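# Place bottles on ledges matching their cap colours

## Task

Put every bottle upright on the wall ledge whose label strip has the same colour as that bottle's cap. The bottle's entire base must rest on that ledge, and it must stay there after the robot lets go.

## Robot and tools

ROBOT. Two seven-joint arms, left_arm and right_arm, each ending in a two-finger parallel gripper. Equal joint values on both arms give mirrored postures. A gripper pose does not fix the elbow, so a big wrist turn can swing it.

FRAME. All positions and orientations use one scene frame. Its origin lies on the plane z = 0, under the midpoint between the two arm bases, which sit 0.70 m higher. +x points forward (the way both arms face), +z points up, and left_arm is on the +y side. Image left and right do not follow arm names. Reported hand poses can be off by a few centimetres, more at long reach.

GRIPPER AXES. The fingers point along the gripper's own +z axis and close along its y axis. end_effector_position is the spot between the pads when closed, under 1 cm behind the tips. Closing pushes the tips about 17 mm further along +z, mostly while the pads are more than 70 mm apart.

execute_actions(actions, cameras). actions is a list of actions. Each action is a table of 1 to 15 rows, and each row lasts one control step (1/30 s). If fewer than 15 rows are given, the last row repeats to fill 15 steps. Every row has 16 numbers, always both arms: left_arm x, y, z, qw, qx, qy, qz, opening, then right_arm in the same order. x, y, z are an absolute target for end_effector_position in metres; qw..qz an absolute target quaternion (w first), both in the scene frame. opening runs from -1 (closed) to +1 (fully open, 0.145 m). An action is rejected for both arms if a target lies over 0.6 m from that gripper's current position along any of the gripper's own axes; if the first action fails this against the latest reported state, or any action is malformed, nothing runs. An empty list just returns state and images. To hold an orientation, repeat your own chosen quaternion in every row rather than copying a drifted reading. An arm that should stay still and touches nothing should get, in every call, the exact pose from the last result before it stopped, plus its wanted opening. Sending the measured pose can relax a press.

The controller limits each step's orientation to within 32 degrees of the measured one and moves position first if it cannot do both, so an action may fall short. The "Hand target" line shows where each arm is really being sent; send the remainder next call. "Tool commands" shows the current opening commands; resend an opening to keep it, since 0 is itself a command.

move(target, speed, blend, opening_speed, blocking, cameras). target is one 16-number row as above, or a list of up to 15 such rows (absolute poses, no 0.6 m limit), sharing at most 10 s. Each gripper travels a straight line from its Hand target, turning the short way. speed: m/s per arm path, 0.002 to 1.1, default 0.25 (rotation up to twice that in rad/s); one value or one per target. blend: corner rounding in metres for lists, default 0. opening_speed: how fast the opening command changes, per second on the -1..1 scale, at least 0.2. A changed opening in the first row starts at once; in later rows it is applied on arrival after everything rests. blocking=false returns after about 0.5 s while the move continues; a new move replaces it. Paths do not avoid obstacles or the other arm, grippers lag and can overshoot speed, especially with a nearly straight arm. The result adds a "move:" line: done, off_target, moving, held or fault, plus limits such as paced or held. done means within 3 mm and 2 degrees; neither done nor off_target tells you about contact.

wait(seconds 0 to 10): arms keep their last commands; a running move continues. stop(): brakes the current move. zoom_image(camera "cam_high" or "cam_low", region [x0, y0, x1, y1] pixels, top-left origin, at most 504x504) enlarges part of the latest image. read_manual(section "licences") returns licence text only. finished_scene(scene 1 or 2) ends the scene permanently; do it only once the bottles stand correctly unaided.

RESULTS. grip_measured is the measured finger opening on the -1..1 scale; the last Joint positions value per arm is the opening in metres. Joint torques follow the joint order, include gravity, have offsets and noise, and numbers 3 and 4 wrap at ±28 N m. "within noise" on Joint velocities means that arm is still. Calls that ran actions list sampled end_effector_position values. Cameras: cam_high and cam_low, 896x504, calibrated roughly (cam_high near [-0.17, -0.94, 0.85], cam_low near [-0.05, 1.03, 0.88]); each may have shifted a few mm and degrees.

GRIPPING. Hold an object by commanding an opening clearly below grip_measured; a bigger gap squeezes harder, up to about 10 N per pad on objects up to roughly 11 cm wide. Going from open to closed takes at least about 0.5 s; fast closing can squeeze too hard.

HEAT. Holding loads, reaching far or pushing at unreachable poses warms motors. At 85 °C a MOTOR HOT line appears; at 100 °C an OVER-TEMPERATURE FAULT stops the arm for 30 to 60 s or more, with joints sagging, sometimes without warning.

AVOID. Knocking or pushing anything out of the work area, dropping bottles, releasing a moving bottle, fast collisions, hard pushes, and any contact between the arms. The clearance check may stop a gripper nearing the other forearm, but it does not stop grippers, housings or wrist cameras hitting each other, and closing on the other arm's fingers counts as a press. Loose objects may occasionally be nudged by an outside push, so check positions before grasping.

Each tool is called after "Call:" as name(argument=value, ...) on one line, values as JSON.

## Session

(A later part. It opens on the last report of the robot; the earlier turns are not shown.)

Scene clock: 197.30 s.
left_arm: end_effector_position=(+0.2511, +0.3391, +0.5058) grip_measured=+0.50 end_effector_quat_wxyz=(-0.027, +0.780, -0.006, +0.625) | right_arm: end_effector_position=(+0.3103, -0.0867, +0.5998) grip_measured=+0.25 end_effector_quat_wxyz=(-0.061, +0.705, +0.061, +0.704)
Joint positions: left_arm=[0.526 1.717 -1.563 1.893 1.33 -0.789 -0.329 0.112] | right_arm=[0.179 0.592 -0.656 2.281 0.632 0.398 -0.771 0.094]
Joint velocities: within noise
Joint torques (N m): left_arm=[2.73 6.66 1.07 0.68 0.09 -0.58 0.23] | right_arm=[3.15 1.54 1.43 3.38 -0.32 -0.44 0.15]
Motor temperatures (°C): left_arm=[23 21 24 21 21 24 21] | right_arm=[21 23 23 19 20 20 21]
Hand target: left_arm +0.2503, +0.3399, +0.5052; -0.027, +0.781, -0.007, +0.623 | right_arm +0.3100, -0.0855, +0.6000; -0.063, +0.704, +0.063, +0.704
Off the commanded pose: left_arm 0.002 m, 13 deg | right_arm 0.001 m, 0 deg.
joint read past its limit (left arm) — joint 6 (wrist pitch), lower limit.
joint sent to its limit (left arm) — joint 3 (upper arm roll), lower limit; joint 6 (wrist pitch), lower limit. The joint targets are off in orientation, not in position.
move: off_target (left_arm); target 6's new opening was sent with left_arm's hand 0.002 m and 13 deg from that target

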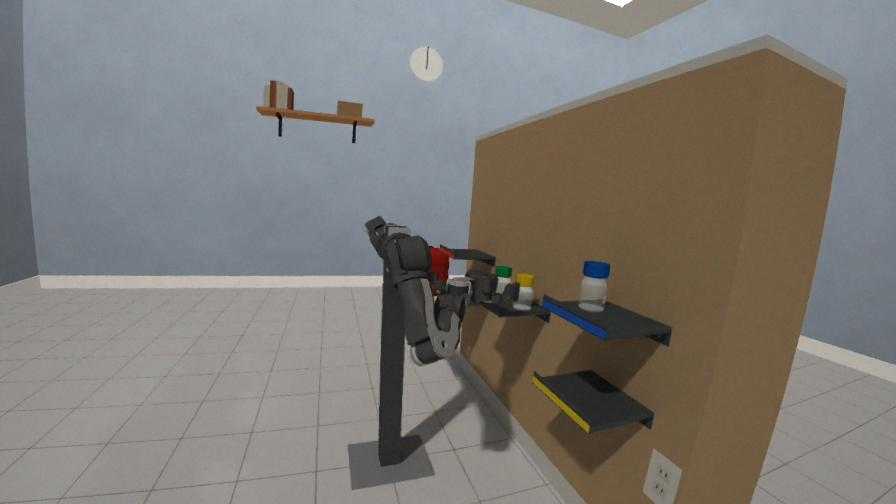

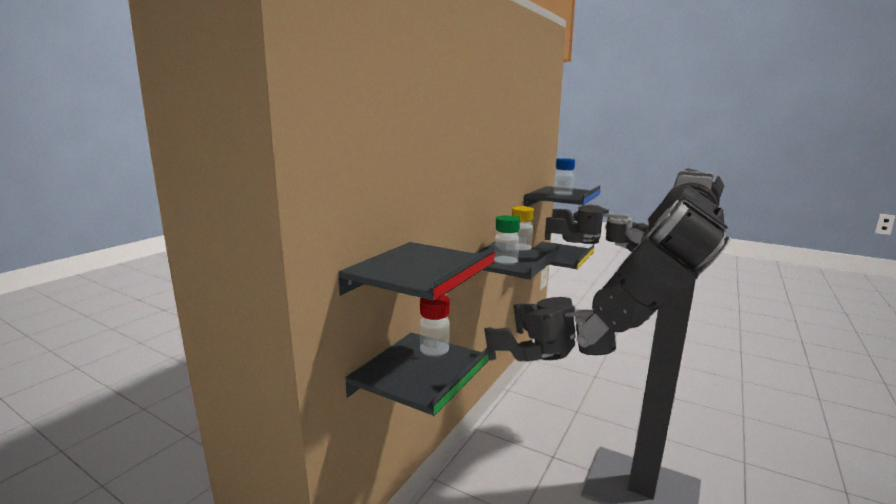

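Call:
move(target=[[0.31,0.343,0.508,0,1,0,1,0.5,0.345,-0.0795,0.593,-0.09,1,0.09,1,0.25],[0.387,0.343,0.498,0,1,0,1,0.5,0.388,-0.0718,0.592,-0.09,1,0.09,1,0.25],[0.387,0.343,0.498,0,1,0,1,-0.6,0.388,-0.0718,0.592,-0.09,1,0.09,1,-0.6]], speed=0.13, opening_speed=1.2, blend=[0.005,0,0])

Call:
zoom_image(camera="cam_high", region=[440, 230, 580, 340])

Call:
zoom_image(camera="cam_low", region=[390, 180, 610, 360])

Scene clock: 211.63 s.
left_arm: end_effector_position=(+0.3877, +0.3438, +0.5004) grip_measured=-0.25 end_effector_quat_wxyz=(-0.001, +0.704, +0.002, +0.710) | right_arm: end_effector_position=(+0.3884, -0.0733, +0.5931) grip_measured=-0.27 end_effector_quat_wxyz=(-0.061, +0.704, +0.062, +0.705)
Joint positions: left_arm=[0.608 1.165 -1.215 1.247 1.391 -0.632 -0.076 0.057] | right_arm=[0.441 0.428 -0.664 1.89 0.64 0.365 -0.615 0.056]
Joint velocities: within noise
Joint torques (N m): left_arm=[5.82 5.63 2.25 0.99 0.11 -0.56 0.19] | right_arm=[4.79 0.38 1.72 3.18 -0.25 -0.47 0.11]
Motor temperatures (°C): left_arm=[22 23 24 21 21 25 21] | right_arm=[21 23 23 19 20 20 21]
Hand target: left_arm +0.3870, +0.3430, +0.4981; +0.000, +0.707, +0.000, +0.707 | right_arm +0.3880, -0.0718, +0.5919; -0.063, +0.704, +0.063, +0.704
Off the commanded pose: left_arm 0.003 m, 1 deg | right_arm 0.002 m, 0 deg.
move: done

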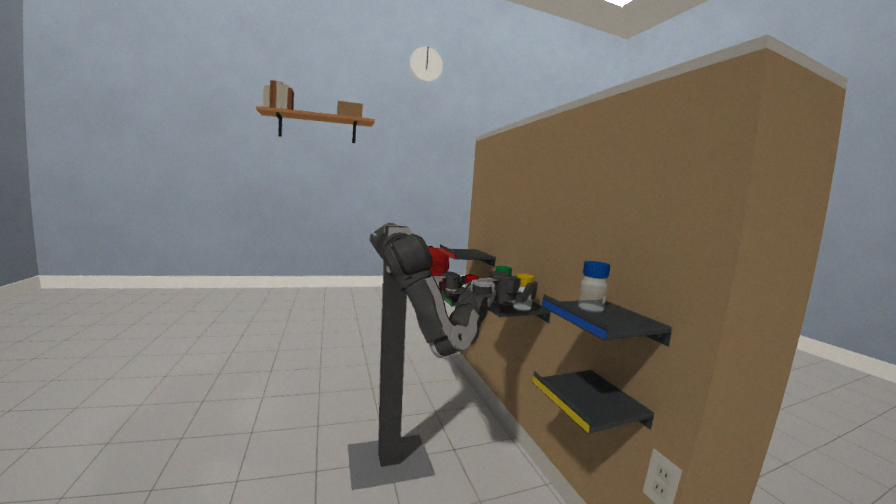

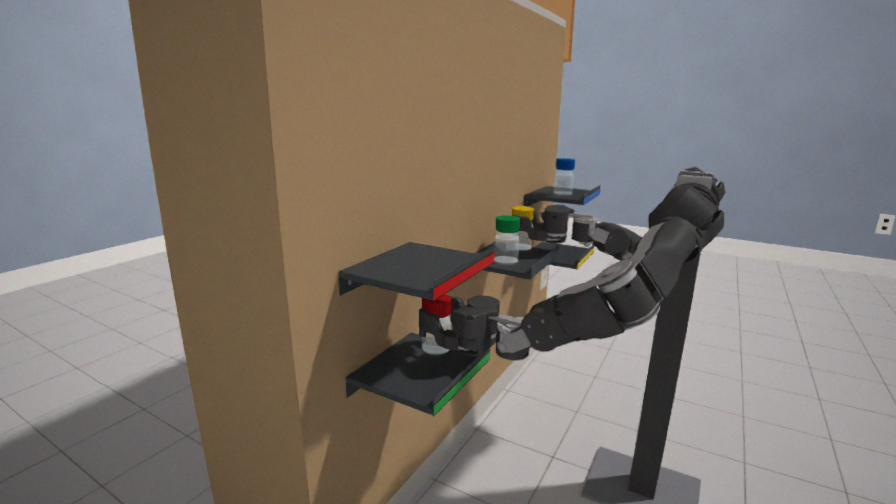

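Scaled by 3.600 from the camera's 896x504 image, which has a finer 1280x720 frame.

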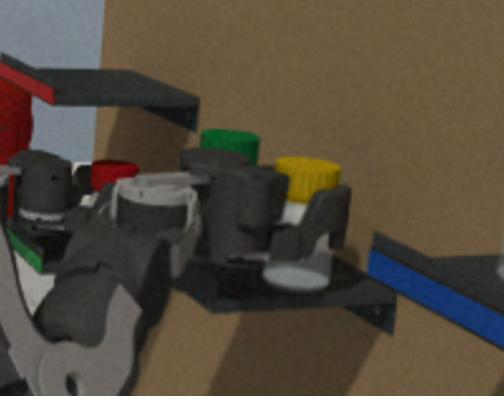

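Scaled by 2.291 from the camera's 896x504 image, which has a finer 1280x720 frame.

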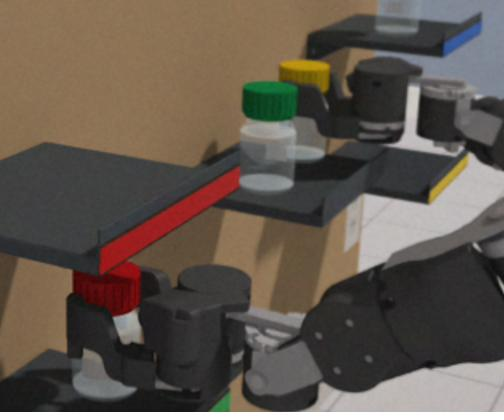

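Call:
move(target=[[0.387,0.343,0.535,0,1,0,1,-0.6,0.388,-0.072,0.632,-0.09,1,0.09,1,-0.6],[0.255,0.34,0.54,0,1,0,1,-0.6,0.275,-0.1,0.625,-0.09,1,0.09,1,-0.6],[0.265,0.22,0.58,0,1,0,1,-0.6,0.265,-0.25,0.55,0,1,0,1,-0.6],[0.295,0.12,0.64,0,1,0,1,-0.6,0.26,-0.37,0.54,0,1,0,1,-0.6],[0.31,0.2,0.735,0,1,0,1,-0.6,0.32,-0.39,0.54,0,1,0,1,-0.6],[0.33,0.32,0.742,0,1,0,1,-0.6,0.384,-0.39,0.54,0,1,0,1,-0.6],[0.386,0.37,0.738,0,1,0,1,-0.6,0.384,-0.39,0.51,0,1,0,1,-0.6]], speed=[0.12,0.18,0.18,0.18,0.18,0.18,0.12], blend=[0.008,0.02,0.03,0.03,0.03,0.01,0])

Call:
zoom_image(camera="cam_high", region=[440, 210, 680, 430])

Call:
zoom_image(camera="cam_low", region=[390, 150, 610, 330])

Scene clock: 241.07 s.
left_arm: end_effector_position=(+0.3858, +0.3708, +0.7377) grip_measured=-0.25 end_effector_quat_wxyz=(-0.001, +0.709, +0.002, +0.705) | right_arm: end_effector_position=(+0.3831, -0.3909, +0.5066) grip_measured=-0.27 end_effector_quat_wxyz=(+0.001, +0.713, -0.002, +0.701)
Joint positions: left_arm=[1.75 1.523 -1.562 1.538 1.575 0.194 -0.02 0.057] | right_arm=[0.172 0.971 -0.263 1.085 1.051 -0.289 0.266 0.056]
Joint velocities: within noise
Joint torques (N m): left_arm=[5.21 -1.38 3.3 0.17 0.08 -0.97 0.2] | right_arm=[4.81 7.05 4.22 2.37 0.29 -0.76 0.17]
Motor temperatures (°C): left_arm=[23 23 24 21 21 25 21] | right_arm=[22 23 23 20 20 20 21]
Hand target: left_arm +0.3860, +0.3700, +0.7380; +0.000, +0.707, +0.000, +0.707 | right_arm +0.3840, -0.3901, +0.5100; +0.000, +0.707, +0.000, +0.707
Off the commanded pose: left_arm 0.001 m, 0 deg | right_arm 0.004 m, 1 deg.
move: off_target (right_arm)

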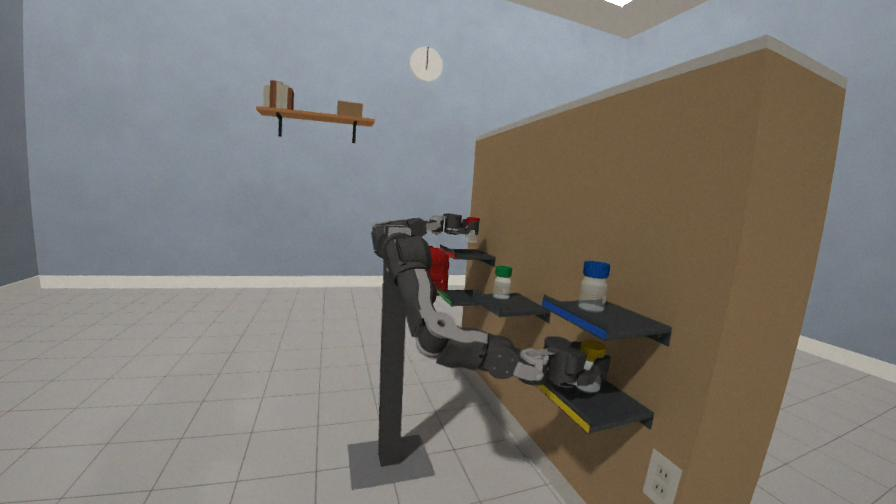

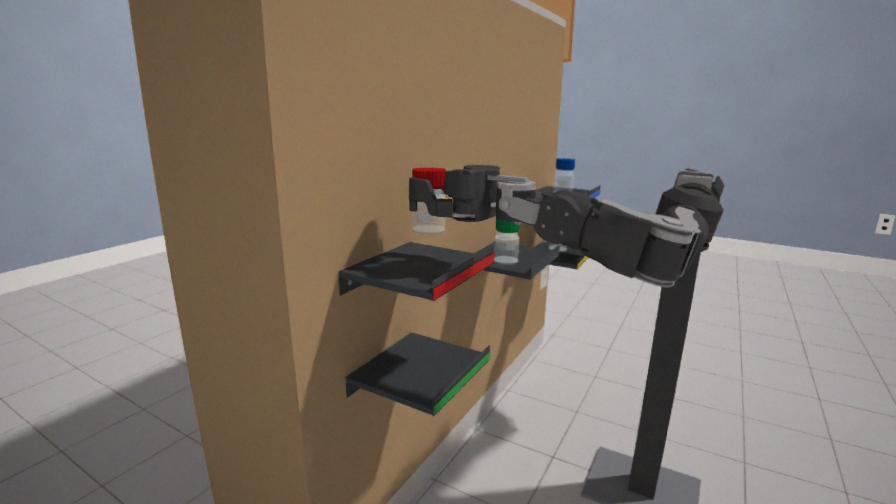

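Scaled by 2.100 from the camera's 896x504 image, which has a finer 1280x720 frame.

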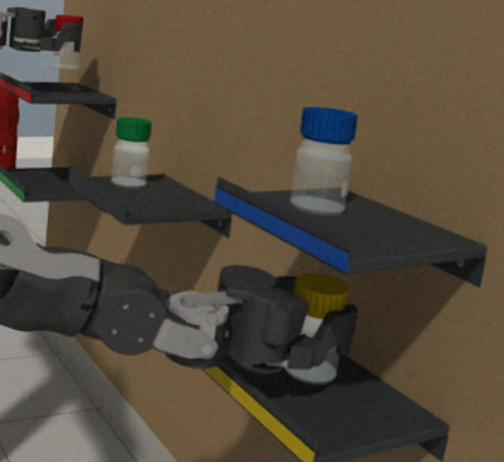

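Scaled by 2.291 from the camera's 896x504 image, which has a finer 1280x720 frame.

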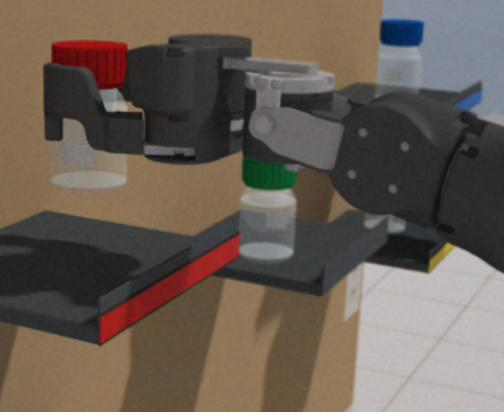

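Call:
move(target=[[0.386,0.37,0.708,0,1,0,1,-0.6,0.384,-0.39,0.5,0,1,0,1,-0.6],[0.386,0.37,0.686,0,1,0,1,-0.6,0.384,-0.39,0.484,0,1,0,1,-0.6]], speed=[0.1,0.03])

Call:
zoom_image(camera="cam_high", region=[440, 210, 680, 430])

Call:
zoom_image(camera="cam_low", region=[390, 150, 610, 330])

Scene clock: 248.33 s.
left_arm: end_effector_position=(+0.3862, +0.3705, +0.6920) grip_measured=-0.25 end_effector_quat_wxyz=(+0.000, +0.700, +0.002, +0.714) | right_arm: end_effector_position=(+0.3852, -0.3922, +0.4942) grip_measured=-0.27 end_effector_quat_wxyz=(+0.004, +0.695, +0.001, +0.719)
Joint positions: left_arm=[1.526 1.539 -1.562 1.555 1.572 -0.056 -0.02 0.057] | right_arm=[0.221 0.898 -0.277 0.965 1.012 -0.387 0.328 0.056]
Joint velocities: within noise
Joint torques (N m): left_arm=[3.86 0.59 2.95 0.31 0.07 -0.36 0.19] | right_arm=[3.26 6.03 0.79 1.47 0.23 0.17 0.04]
Motor temperatures (°C): left_arm=[23 22 24 21 21 25 21] | right_arm=[22 24 23 19 20 20 21]
Hand target: left_arm +0.3860, +0.3700, +0.6861; +0.000, +0.707, +0.000, +0.707 | right_arm +0.3837, -0.3900, +0.4841; +0.000, +0.707, +0.000, +0.707
Off the commanded pose: left_arm 0.006 m, 1 deg | right_arm 0.011 m, 2 deg.
move: off_target (left_arm, right_arm)

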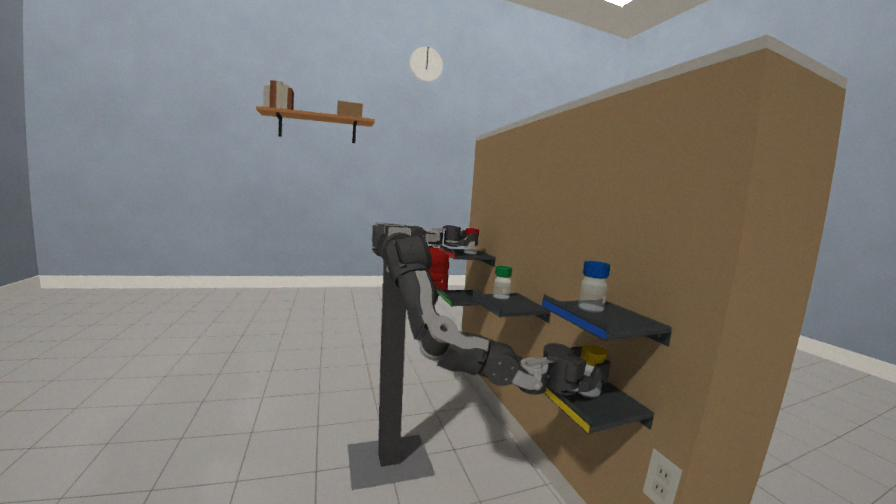

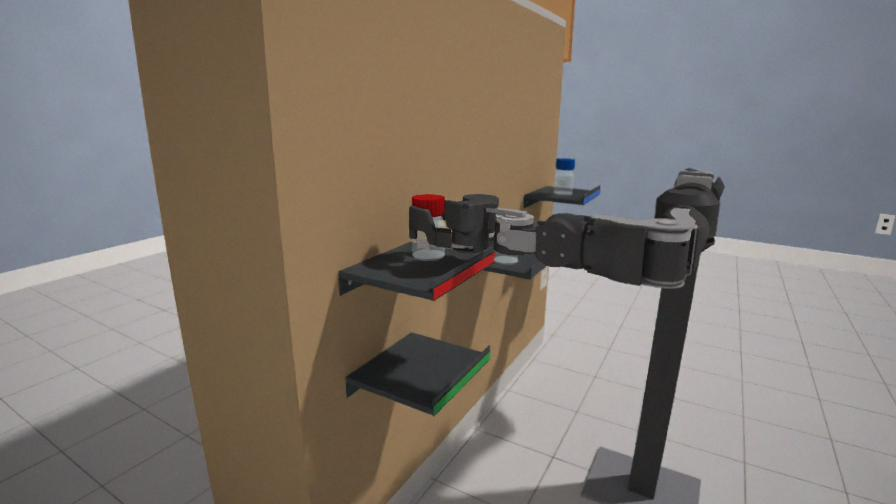

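Scaled by 2.100 from the camera's 896x504 image, which has a finer 1280x720 frame.

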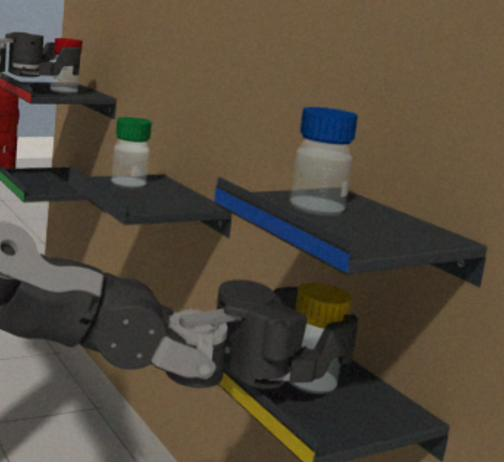

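Scaled by 2.291 from the camera's 896x504 image, which has a finer 1280x720 frame.

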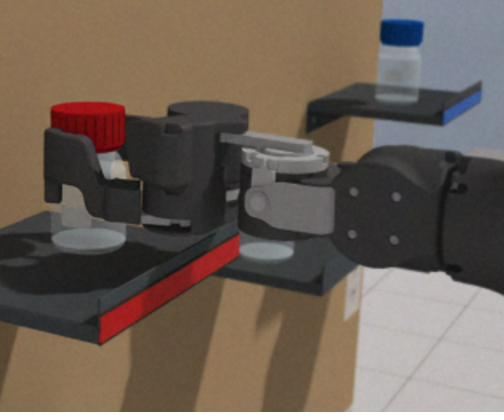

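Call:
move(target=[[0.386,0.37,0.691,0,1,0,1,-0.6,0.384,-0.39,0.4915,0,1,0,1,-0.6],[0.386,0.37,0.691,0,1,0,1,0.3,0.384,-0.39,0.4915,0,1,0,1,0.3],[0.36,0.37,0.692,0,1,0,1,0.3,0.36,-0.39,0.494,0,1,0,1,0.3],[0.26,0.36,0.695,0,1,0,1,0.3,0.25,-0.38,0.51,0,1,0,1,0.3],[0.27,0.18,0.65,0,1,0,1,0.3,0.24,-0.38,0.51,0,1,0,1,0.3],[0.3,0.064,0.595,-0,1,0,1,0.3,0.24,-0.38,0.51,0,1,0,1,0.3]], speed=[0.05,0.1,0.1,0.18,0.2,0.2], blend=[0,0,0.01,0.01,0.03,0])

Call:
zoom_image(camera="cam_high", region=[440, 210, 680, 430])

Call:
zoom_image(camera="cam_low", region=[390, 150, 610, 330])

Scene clock: 270.60 s.
left_arm: end_effector_position=(+0.2993, +0.0627, +0.5955) grip_measured=+0.30 end_effector_quat_wxyz=(+0.004, +0.707, -0.001, +0.707) | right_arm: end_effector_position=(+0.2398, -0.3801, +0.5079) grip_measured=+0.30 end_effector_quat_wxyz=(+0.001, +0.710, -0.001, +0.704)
Joint positions: left_arm=[0.88 0.61 -1.519 2.232 0.911 0.06 -1.577 0.098] | right_arm=[-0.958 0.983 0.419 1.601 1.158 -0.565 0.237 0.098]
Joint velocities: within noise
Joint torques (N m): left_arm=[5.79 0.33 2.32 2.44 -0.44 0.02 -0.01] | right_arm=[0.04 4.15 4.79 2.17 0.3 -0.53 0.15]
Motor temperatures (°C): left_arm=[22 22 25 20 21 25 21] | right_arm=[21 24 23 19 20 20 21]
Hand target: left_arm +0.3000, +0.0640, +0.5950; +0.000, +0.707, +0.000, +0.707 | right_arm +0.2400, -0.3800, +0.5100; +0.000, +0.707, +0.000, +0.707
Off the commanded pose: left_arm 0.002 m, 1 deg | right_arm 0.002 m, 0 deg.
joint sent to its limit (left arm) — joint 7 (wrist yaw), lower limit. The joint targets still meet the commanded pose.
move: done; target 2's new opening was sent with right_arm's hand 0.004 m and 1 deg from that target

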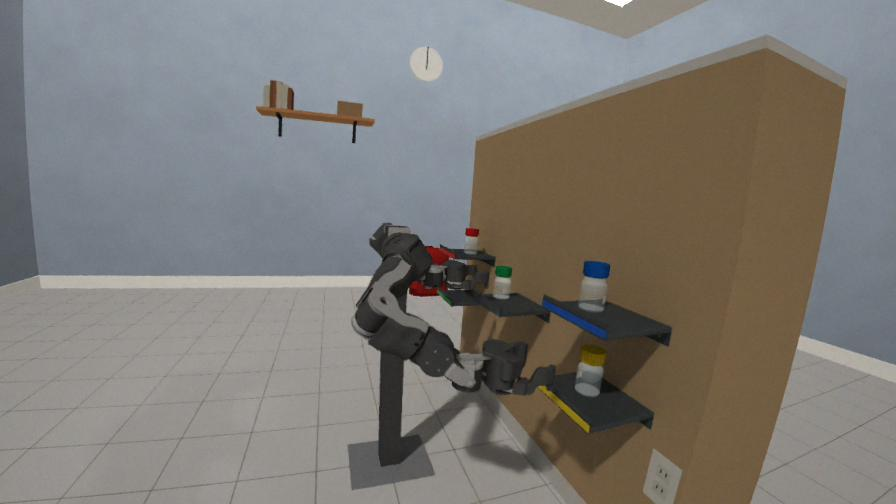

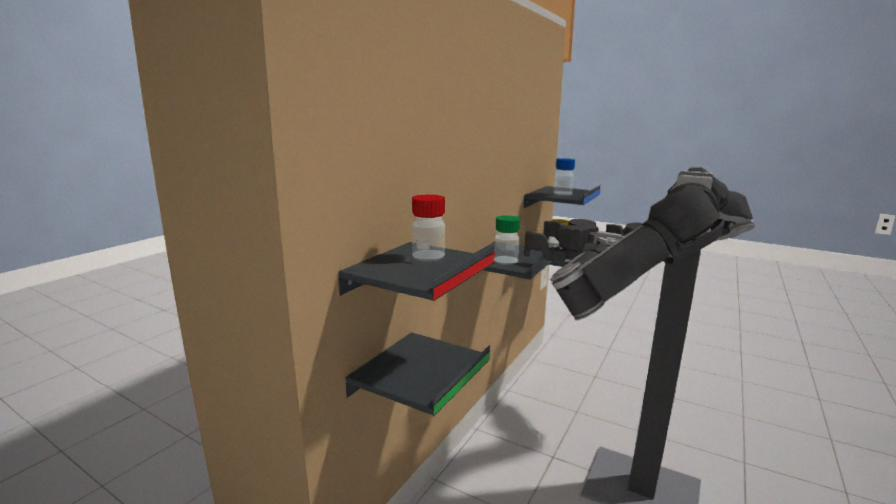

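Scaled by 2.100 from the camera's 896x504 image, which has a finer 1280x720 frame.

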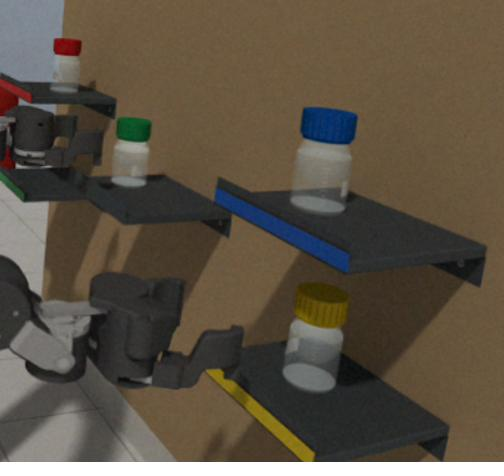

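Scaled by 2.291 from the camera's 896x504 image, which has a finer 1280x720 frame.

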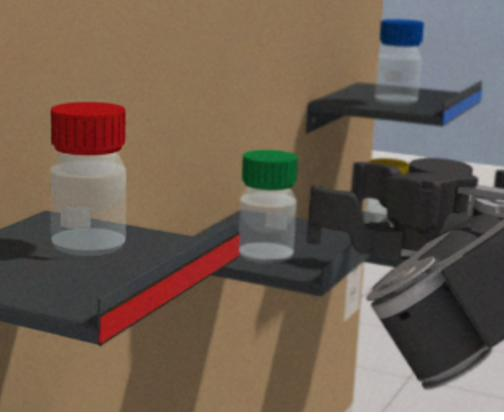

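Call:
move(target=[[0.384,0.049,0.592,0.09,1,-0.09,1,0.3,0.24,-0.38,0.51,0,1,0,1,0.3],[0.384,0.049,0.592,0.09,1,-0.09,1,-0.6,0.24,-0.38,0.51,0,1,0,1,0.3],[0.384,0.049,0.632,0.09,1,-0.09,1,-0.6,0.24,-0.38,0.51,0,1,0,1,0.3],[0.29,0.08,0.63,0.09,1,-0.09,1,-0.6,0.24,-0.38,0.51,0,1,0,1,0.3]], speed=[0.12,0.1,0.12,0.15], blend=[0,0,0.01,0], opening_speed=1.3)

Call:
zoom_image(camera="cam_low", region=[390, 150, 610, 330])

Scene clock: 289.40 s.
left_arm: end_effector_position=(+0.2896, +0.0793, +0.6294) grip_measured=-0.28 end_effector_quat_wxyz=(+0.065, +0.706, -0.065, +0.702) | right_arm: end_effector_position=(+0.2398, -0.3801, +0.5079) grip_measured=+0.30 end_effector_quat_wxyz=(+0.001, +0.710, -0.001, +0.704)
Joint positions: left_arm=[1.018 0.893 -1.49 2.431 1.086 0.029 -1.331 0.054] | right_arm=[-0.958 0.983 0.419 1.601 1.158 -0.565 0.237 0.098]
Joint velocities: within noise
Joint torques (N m): left_arm=[5.34 0.86 1.95 2.32 -0.67 -0.26 -0.06] | right_arm=[0.12 3.97 4.77 2.15 0.29 -0.54 0.14]
Motor temperatures (°C): left_arm=[23 21 25 21 22 24 21] | right_arm=[21 24 24 19 20 20 21]
Hand target: left_arm +0.2900, +0.0799, +0.6301; +0.064, +0.704, -0.063, +0.704 | right_arm +0.2400, -0.3800, +0.5100; +0.000, +0.707, +0.000, +0.707
Off the commanded pose: left_arm 0.001 m, 0 deg | right_arm 0.002 m, 0 deg.
move: done

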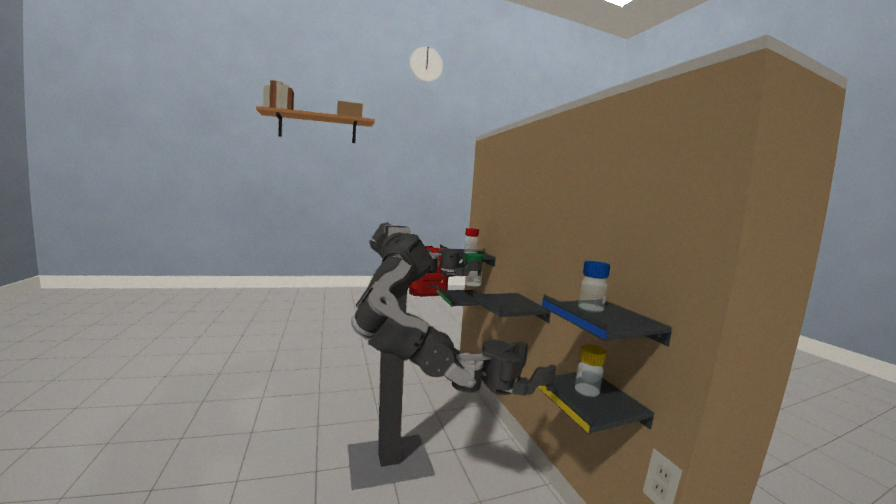

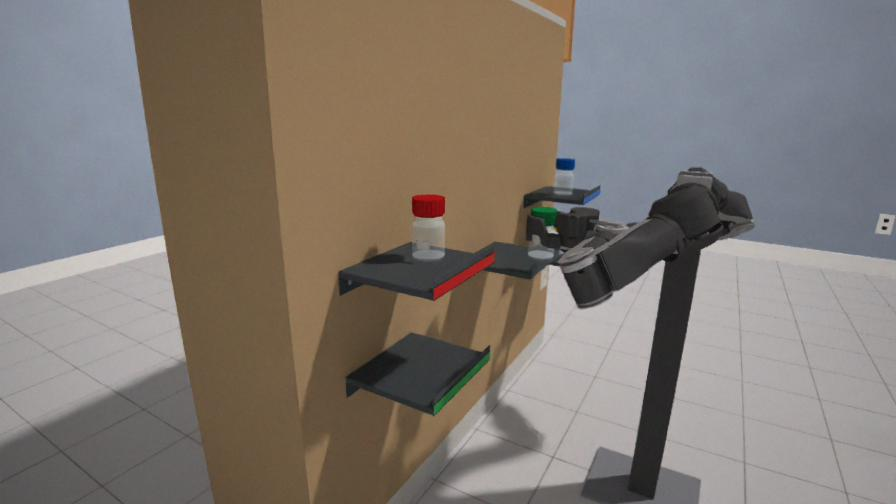

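Scaled by 2.291 from the camera's 896x504 image, which has a finer 1280x720 frame.

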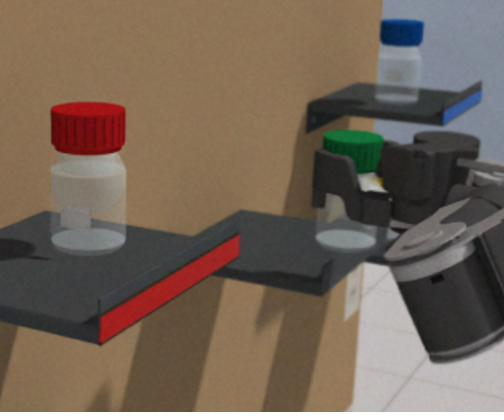

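Call:
move(target=[[0.275,0.2,0.57,0,1,0,1,-0.6,0.24,-0.38,0.51,0,1,0,1,0.3],[0.26,0.34,0.54,0,1,0,1,-0.6,0.24,-0.38,0.51,0,1,0,1,0.3],[0.32,0.362,0.538,0,1,0,1,-0.6,0.24,-0.38,0.51,0,1,0,1,0.3],[0.385,0.365,0.538,0,1,0,1,-0.6,0.24,-0.38,0.51,0,1,0,1,0.3],[0.385,0.365,0.51,0,1,0,1,-0.6,0.24,-0.38,0.51,0,1,0,1,0.3],[0.385,0.365,0.493,0,1,0,1,-0.6,0.24,-0.38,0.51,0,1,0,1,0.3]], speed=[0.18,0.18,0.15,0.12,0.08,0.03], blend=[0.03,0.02,0.01,0.005,0,0])

Call:
zoom_image(camera="cam_low", region=[320, 220, 540, 420])

Scene clock: 303.50 s.
left_arm: end_effector_position=(+0.3864, +0.3682, +0.5018) grip_measured=-0.28 end_effector_quat_wxyz=(-0.005, +0.697, +0.002, +0.717) | right_arm: end_effector_position=(+0.2398, -0.3801, +0.5079) grip_measured=+0.30 end_effector_quat_wxyz=(+0.001, +0.710, -0.001, +0.704)
Joint positions: left_arm=[0.802 1.181 -1.511 1.136 1.584 -0.743 0.049 0.054] | right_arm=[-0.958 0.983 0.419 1.601 1.158 -0.565 0.237 0.098]
Joint velocities: within noise
Joint torques (N m): left_arm=[4.65 3.81 1.13 0.08 0.24 -0.17 0.2] | right_arm=[0.07 4.07 4.88 2.11 0.31 -0.53 0.15]
Motor temperatures (°C): left_arm=[23 22 25 21 22 24 21] | right_arm=[21 24 24 19 20 20 21]
Hand target: left_arm +0.3848, +0.3650, +0.4931; +0.000, +0.707, +0.000, +0.707 | right_arm +0.2400, -0.3800, +0.5100; +0.000, +0.707, +0.000, +0.707
Off the commanded pose: left_arm 0.009 m, 2 deg | right_arm 0.002 m, 0 deg.
move: off_target (left_arm)

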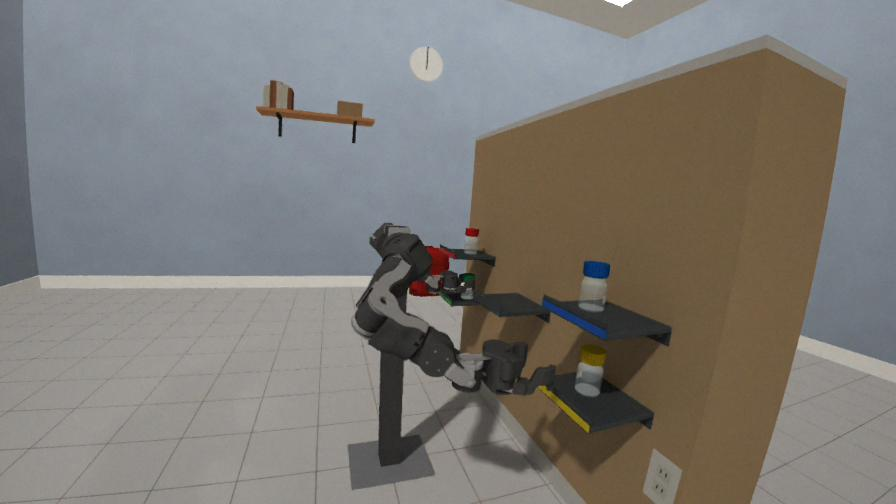

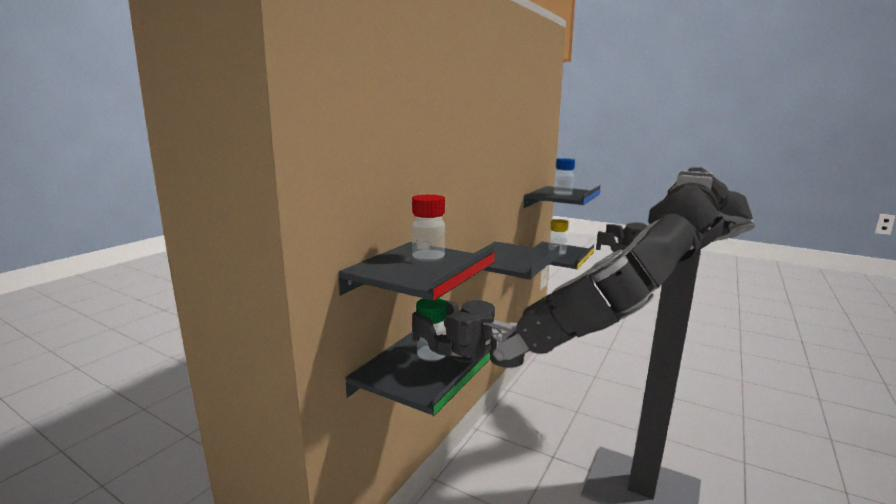

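Scaled by 2.291 from the camera's 896x504 image, which has a finer 1280x720 frame.

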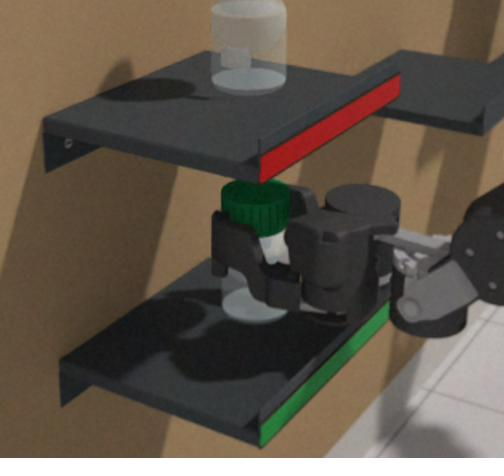

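Call:
move(target=[[0.385,0.366,0.501,0,1,0,1,-0.6,0.24,-0.38,0.51,0,1,0,1,0.3],[0.385,0.366,0.501,0,1,0,1,0.3,0.24,-0.38,0.51,0,1,0,1,0.3],[0.36,0.366,0.503,0,1,0,1,0.3,0.24,-0.38,0.51,0,1,0,1,0.3],[0.26,0.36,0.515,0,1,0,1,0.3,0.24,-0.38,0.51,0,1,0,1,0.3]], speed=[0.05,0.1,0.1,0.15], blend=[0,0,0.01,0])

Call:
zoom_image(camera="cam_low", region=[320, 130, 620, 420])

Call:
zoom_image(camera="cam_high", region=[430, 210, 680, 430])

Scene clock: 316.03 s.
left_arm: end_effector_position=(+0.2609, +0.3606, +0.5167) grip_measured=+0.30 end_effector_quat_wxyz=(-0.008, +0.771, -0.001, +0.637) | right_arm: end_effector_position=(+0.2398, -0.3801, +0.5079) grip_measured=+0.30 end_effector_quat_wxyz=(+0.001, +0.710, -0.001, +0.704)
Joint positions: left_arm=[0.585 1.734 -1.564 1.788 1.502 -0.787 -0.1 0.098] | right_arm=[-0.958 0.983 0.419 1.601 1.158 -0.565 0.237 0.098]
Joint velocities: within noise
Joint torques (N m): left_arm=[2.25 5.87 1.37 0.35 0.04 -0.67 0.16] | right_arm=[0.15 4.05 4.74 2.09 0.3 -0.54 0.14]
Motor temperatures (°C): left_arm=[23 22 24 21 22 24 21] | right_arm=[21 24 24 19 20 20 21]
Hand target: left_arm +0.2603, +0.3599, +0.5152; -0.006, +0.772, -0.002, +0.636 | right_arm +0.2400, -0.3800, +0.5100; +0.000, +0.707, +0.000, +0.707
Off the commanded pose: left_arm 0.002 m, 11 deg | right_arm 0.002 m, 0 deg.
joint sent to its limit (left arm) — joint 3 (upper arm roll), lower limit; joint 6 (wrist pitch), lower limit. The joint targets are off in orientation, not in position.
move: off_target (left_arm)

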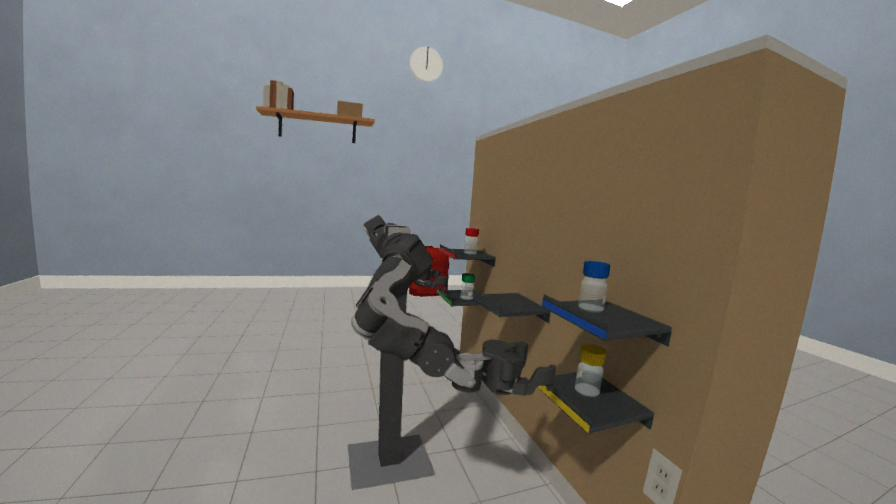

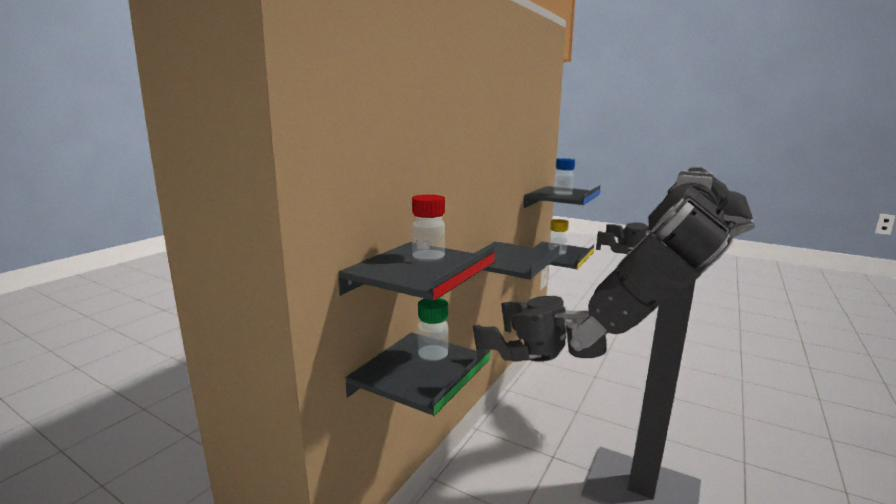

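Scaled by 1.680 from the camera's 896x504 image, which has a finer 1280x720 frame.

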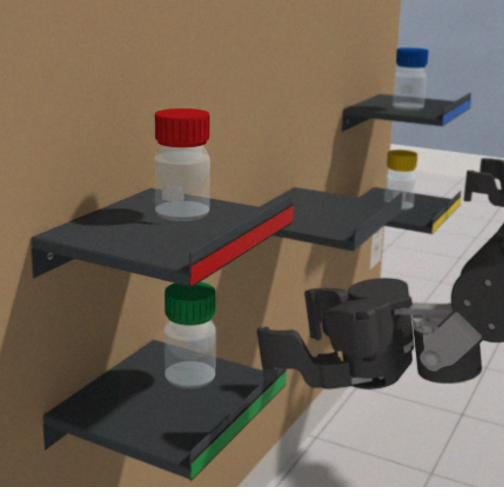

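Scaled by 2.016 from the camera's 896x504 image, which has a finer 1280x720 frame.

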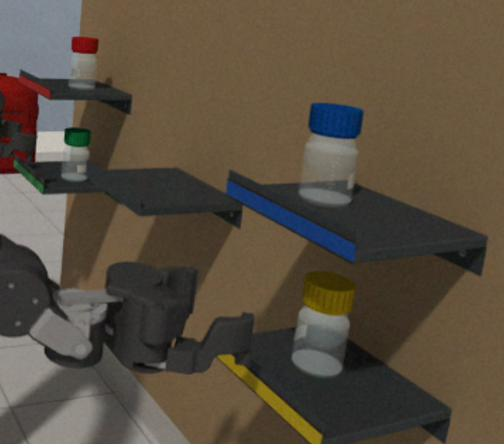

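Call:
finished_scene(scene=2)

The scene is finished: the task was done.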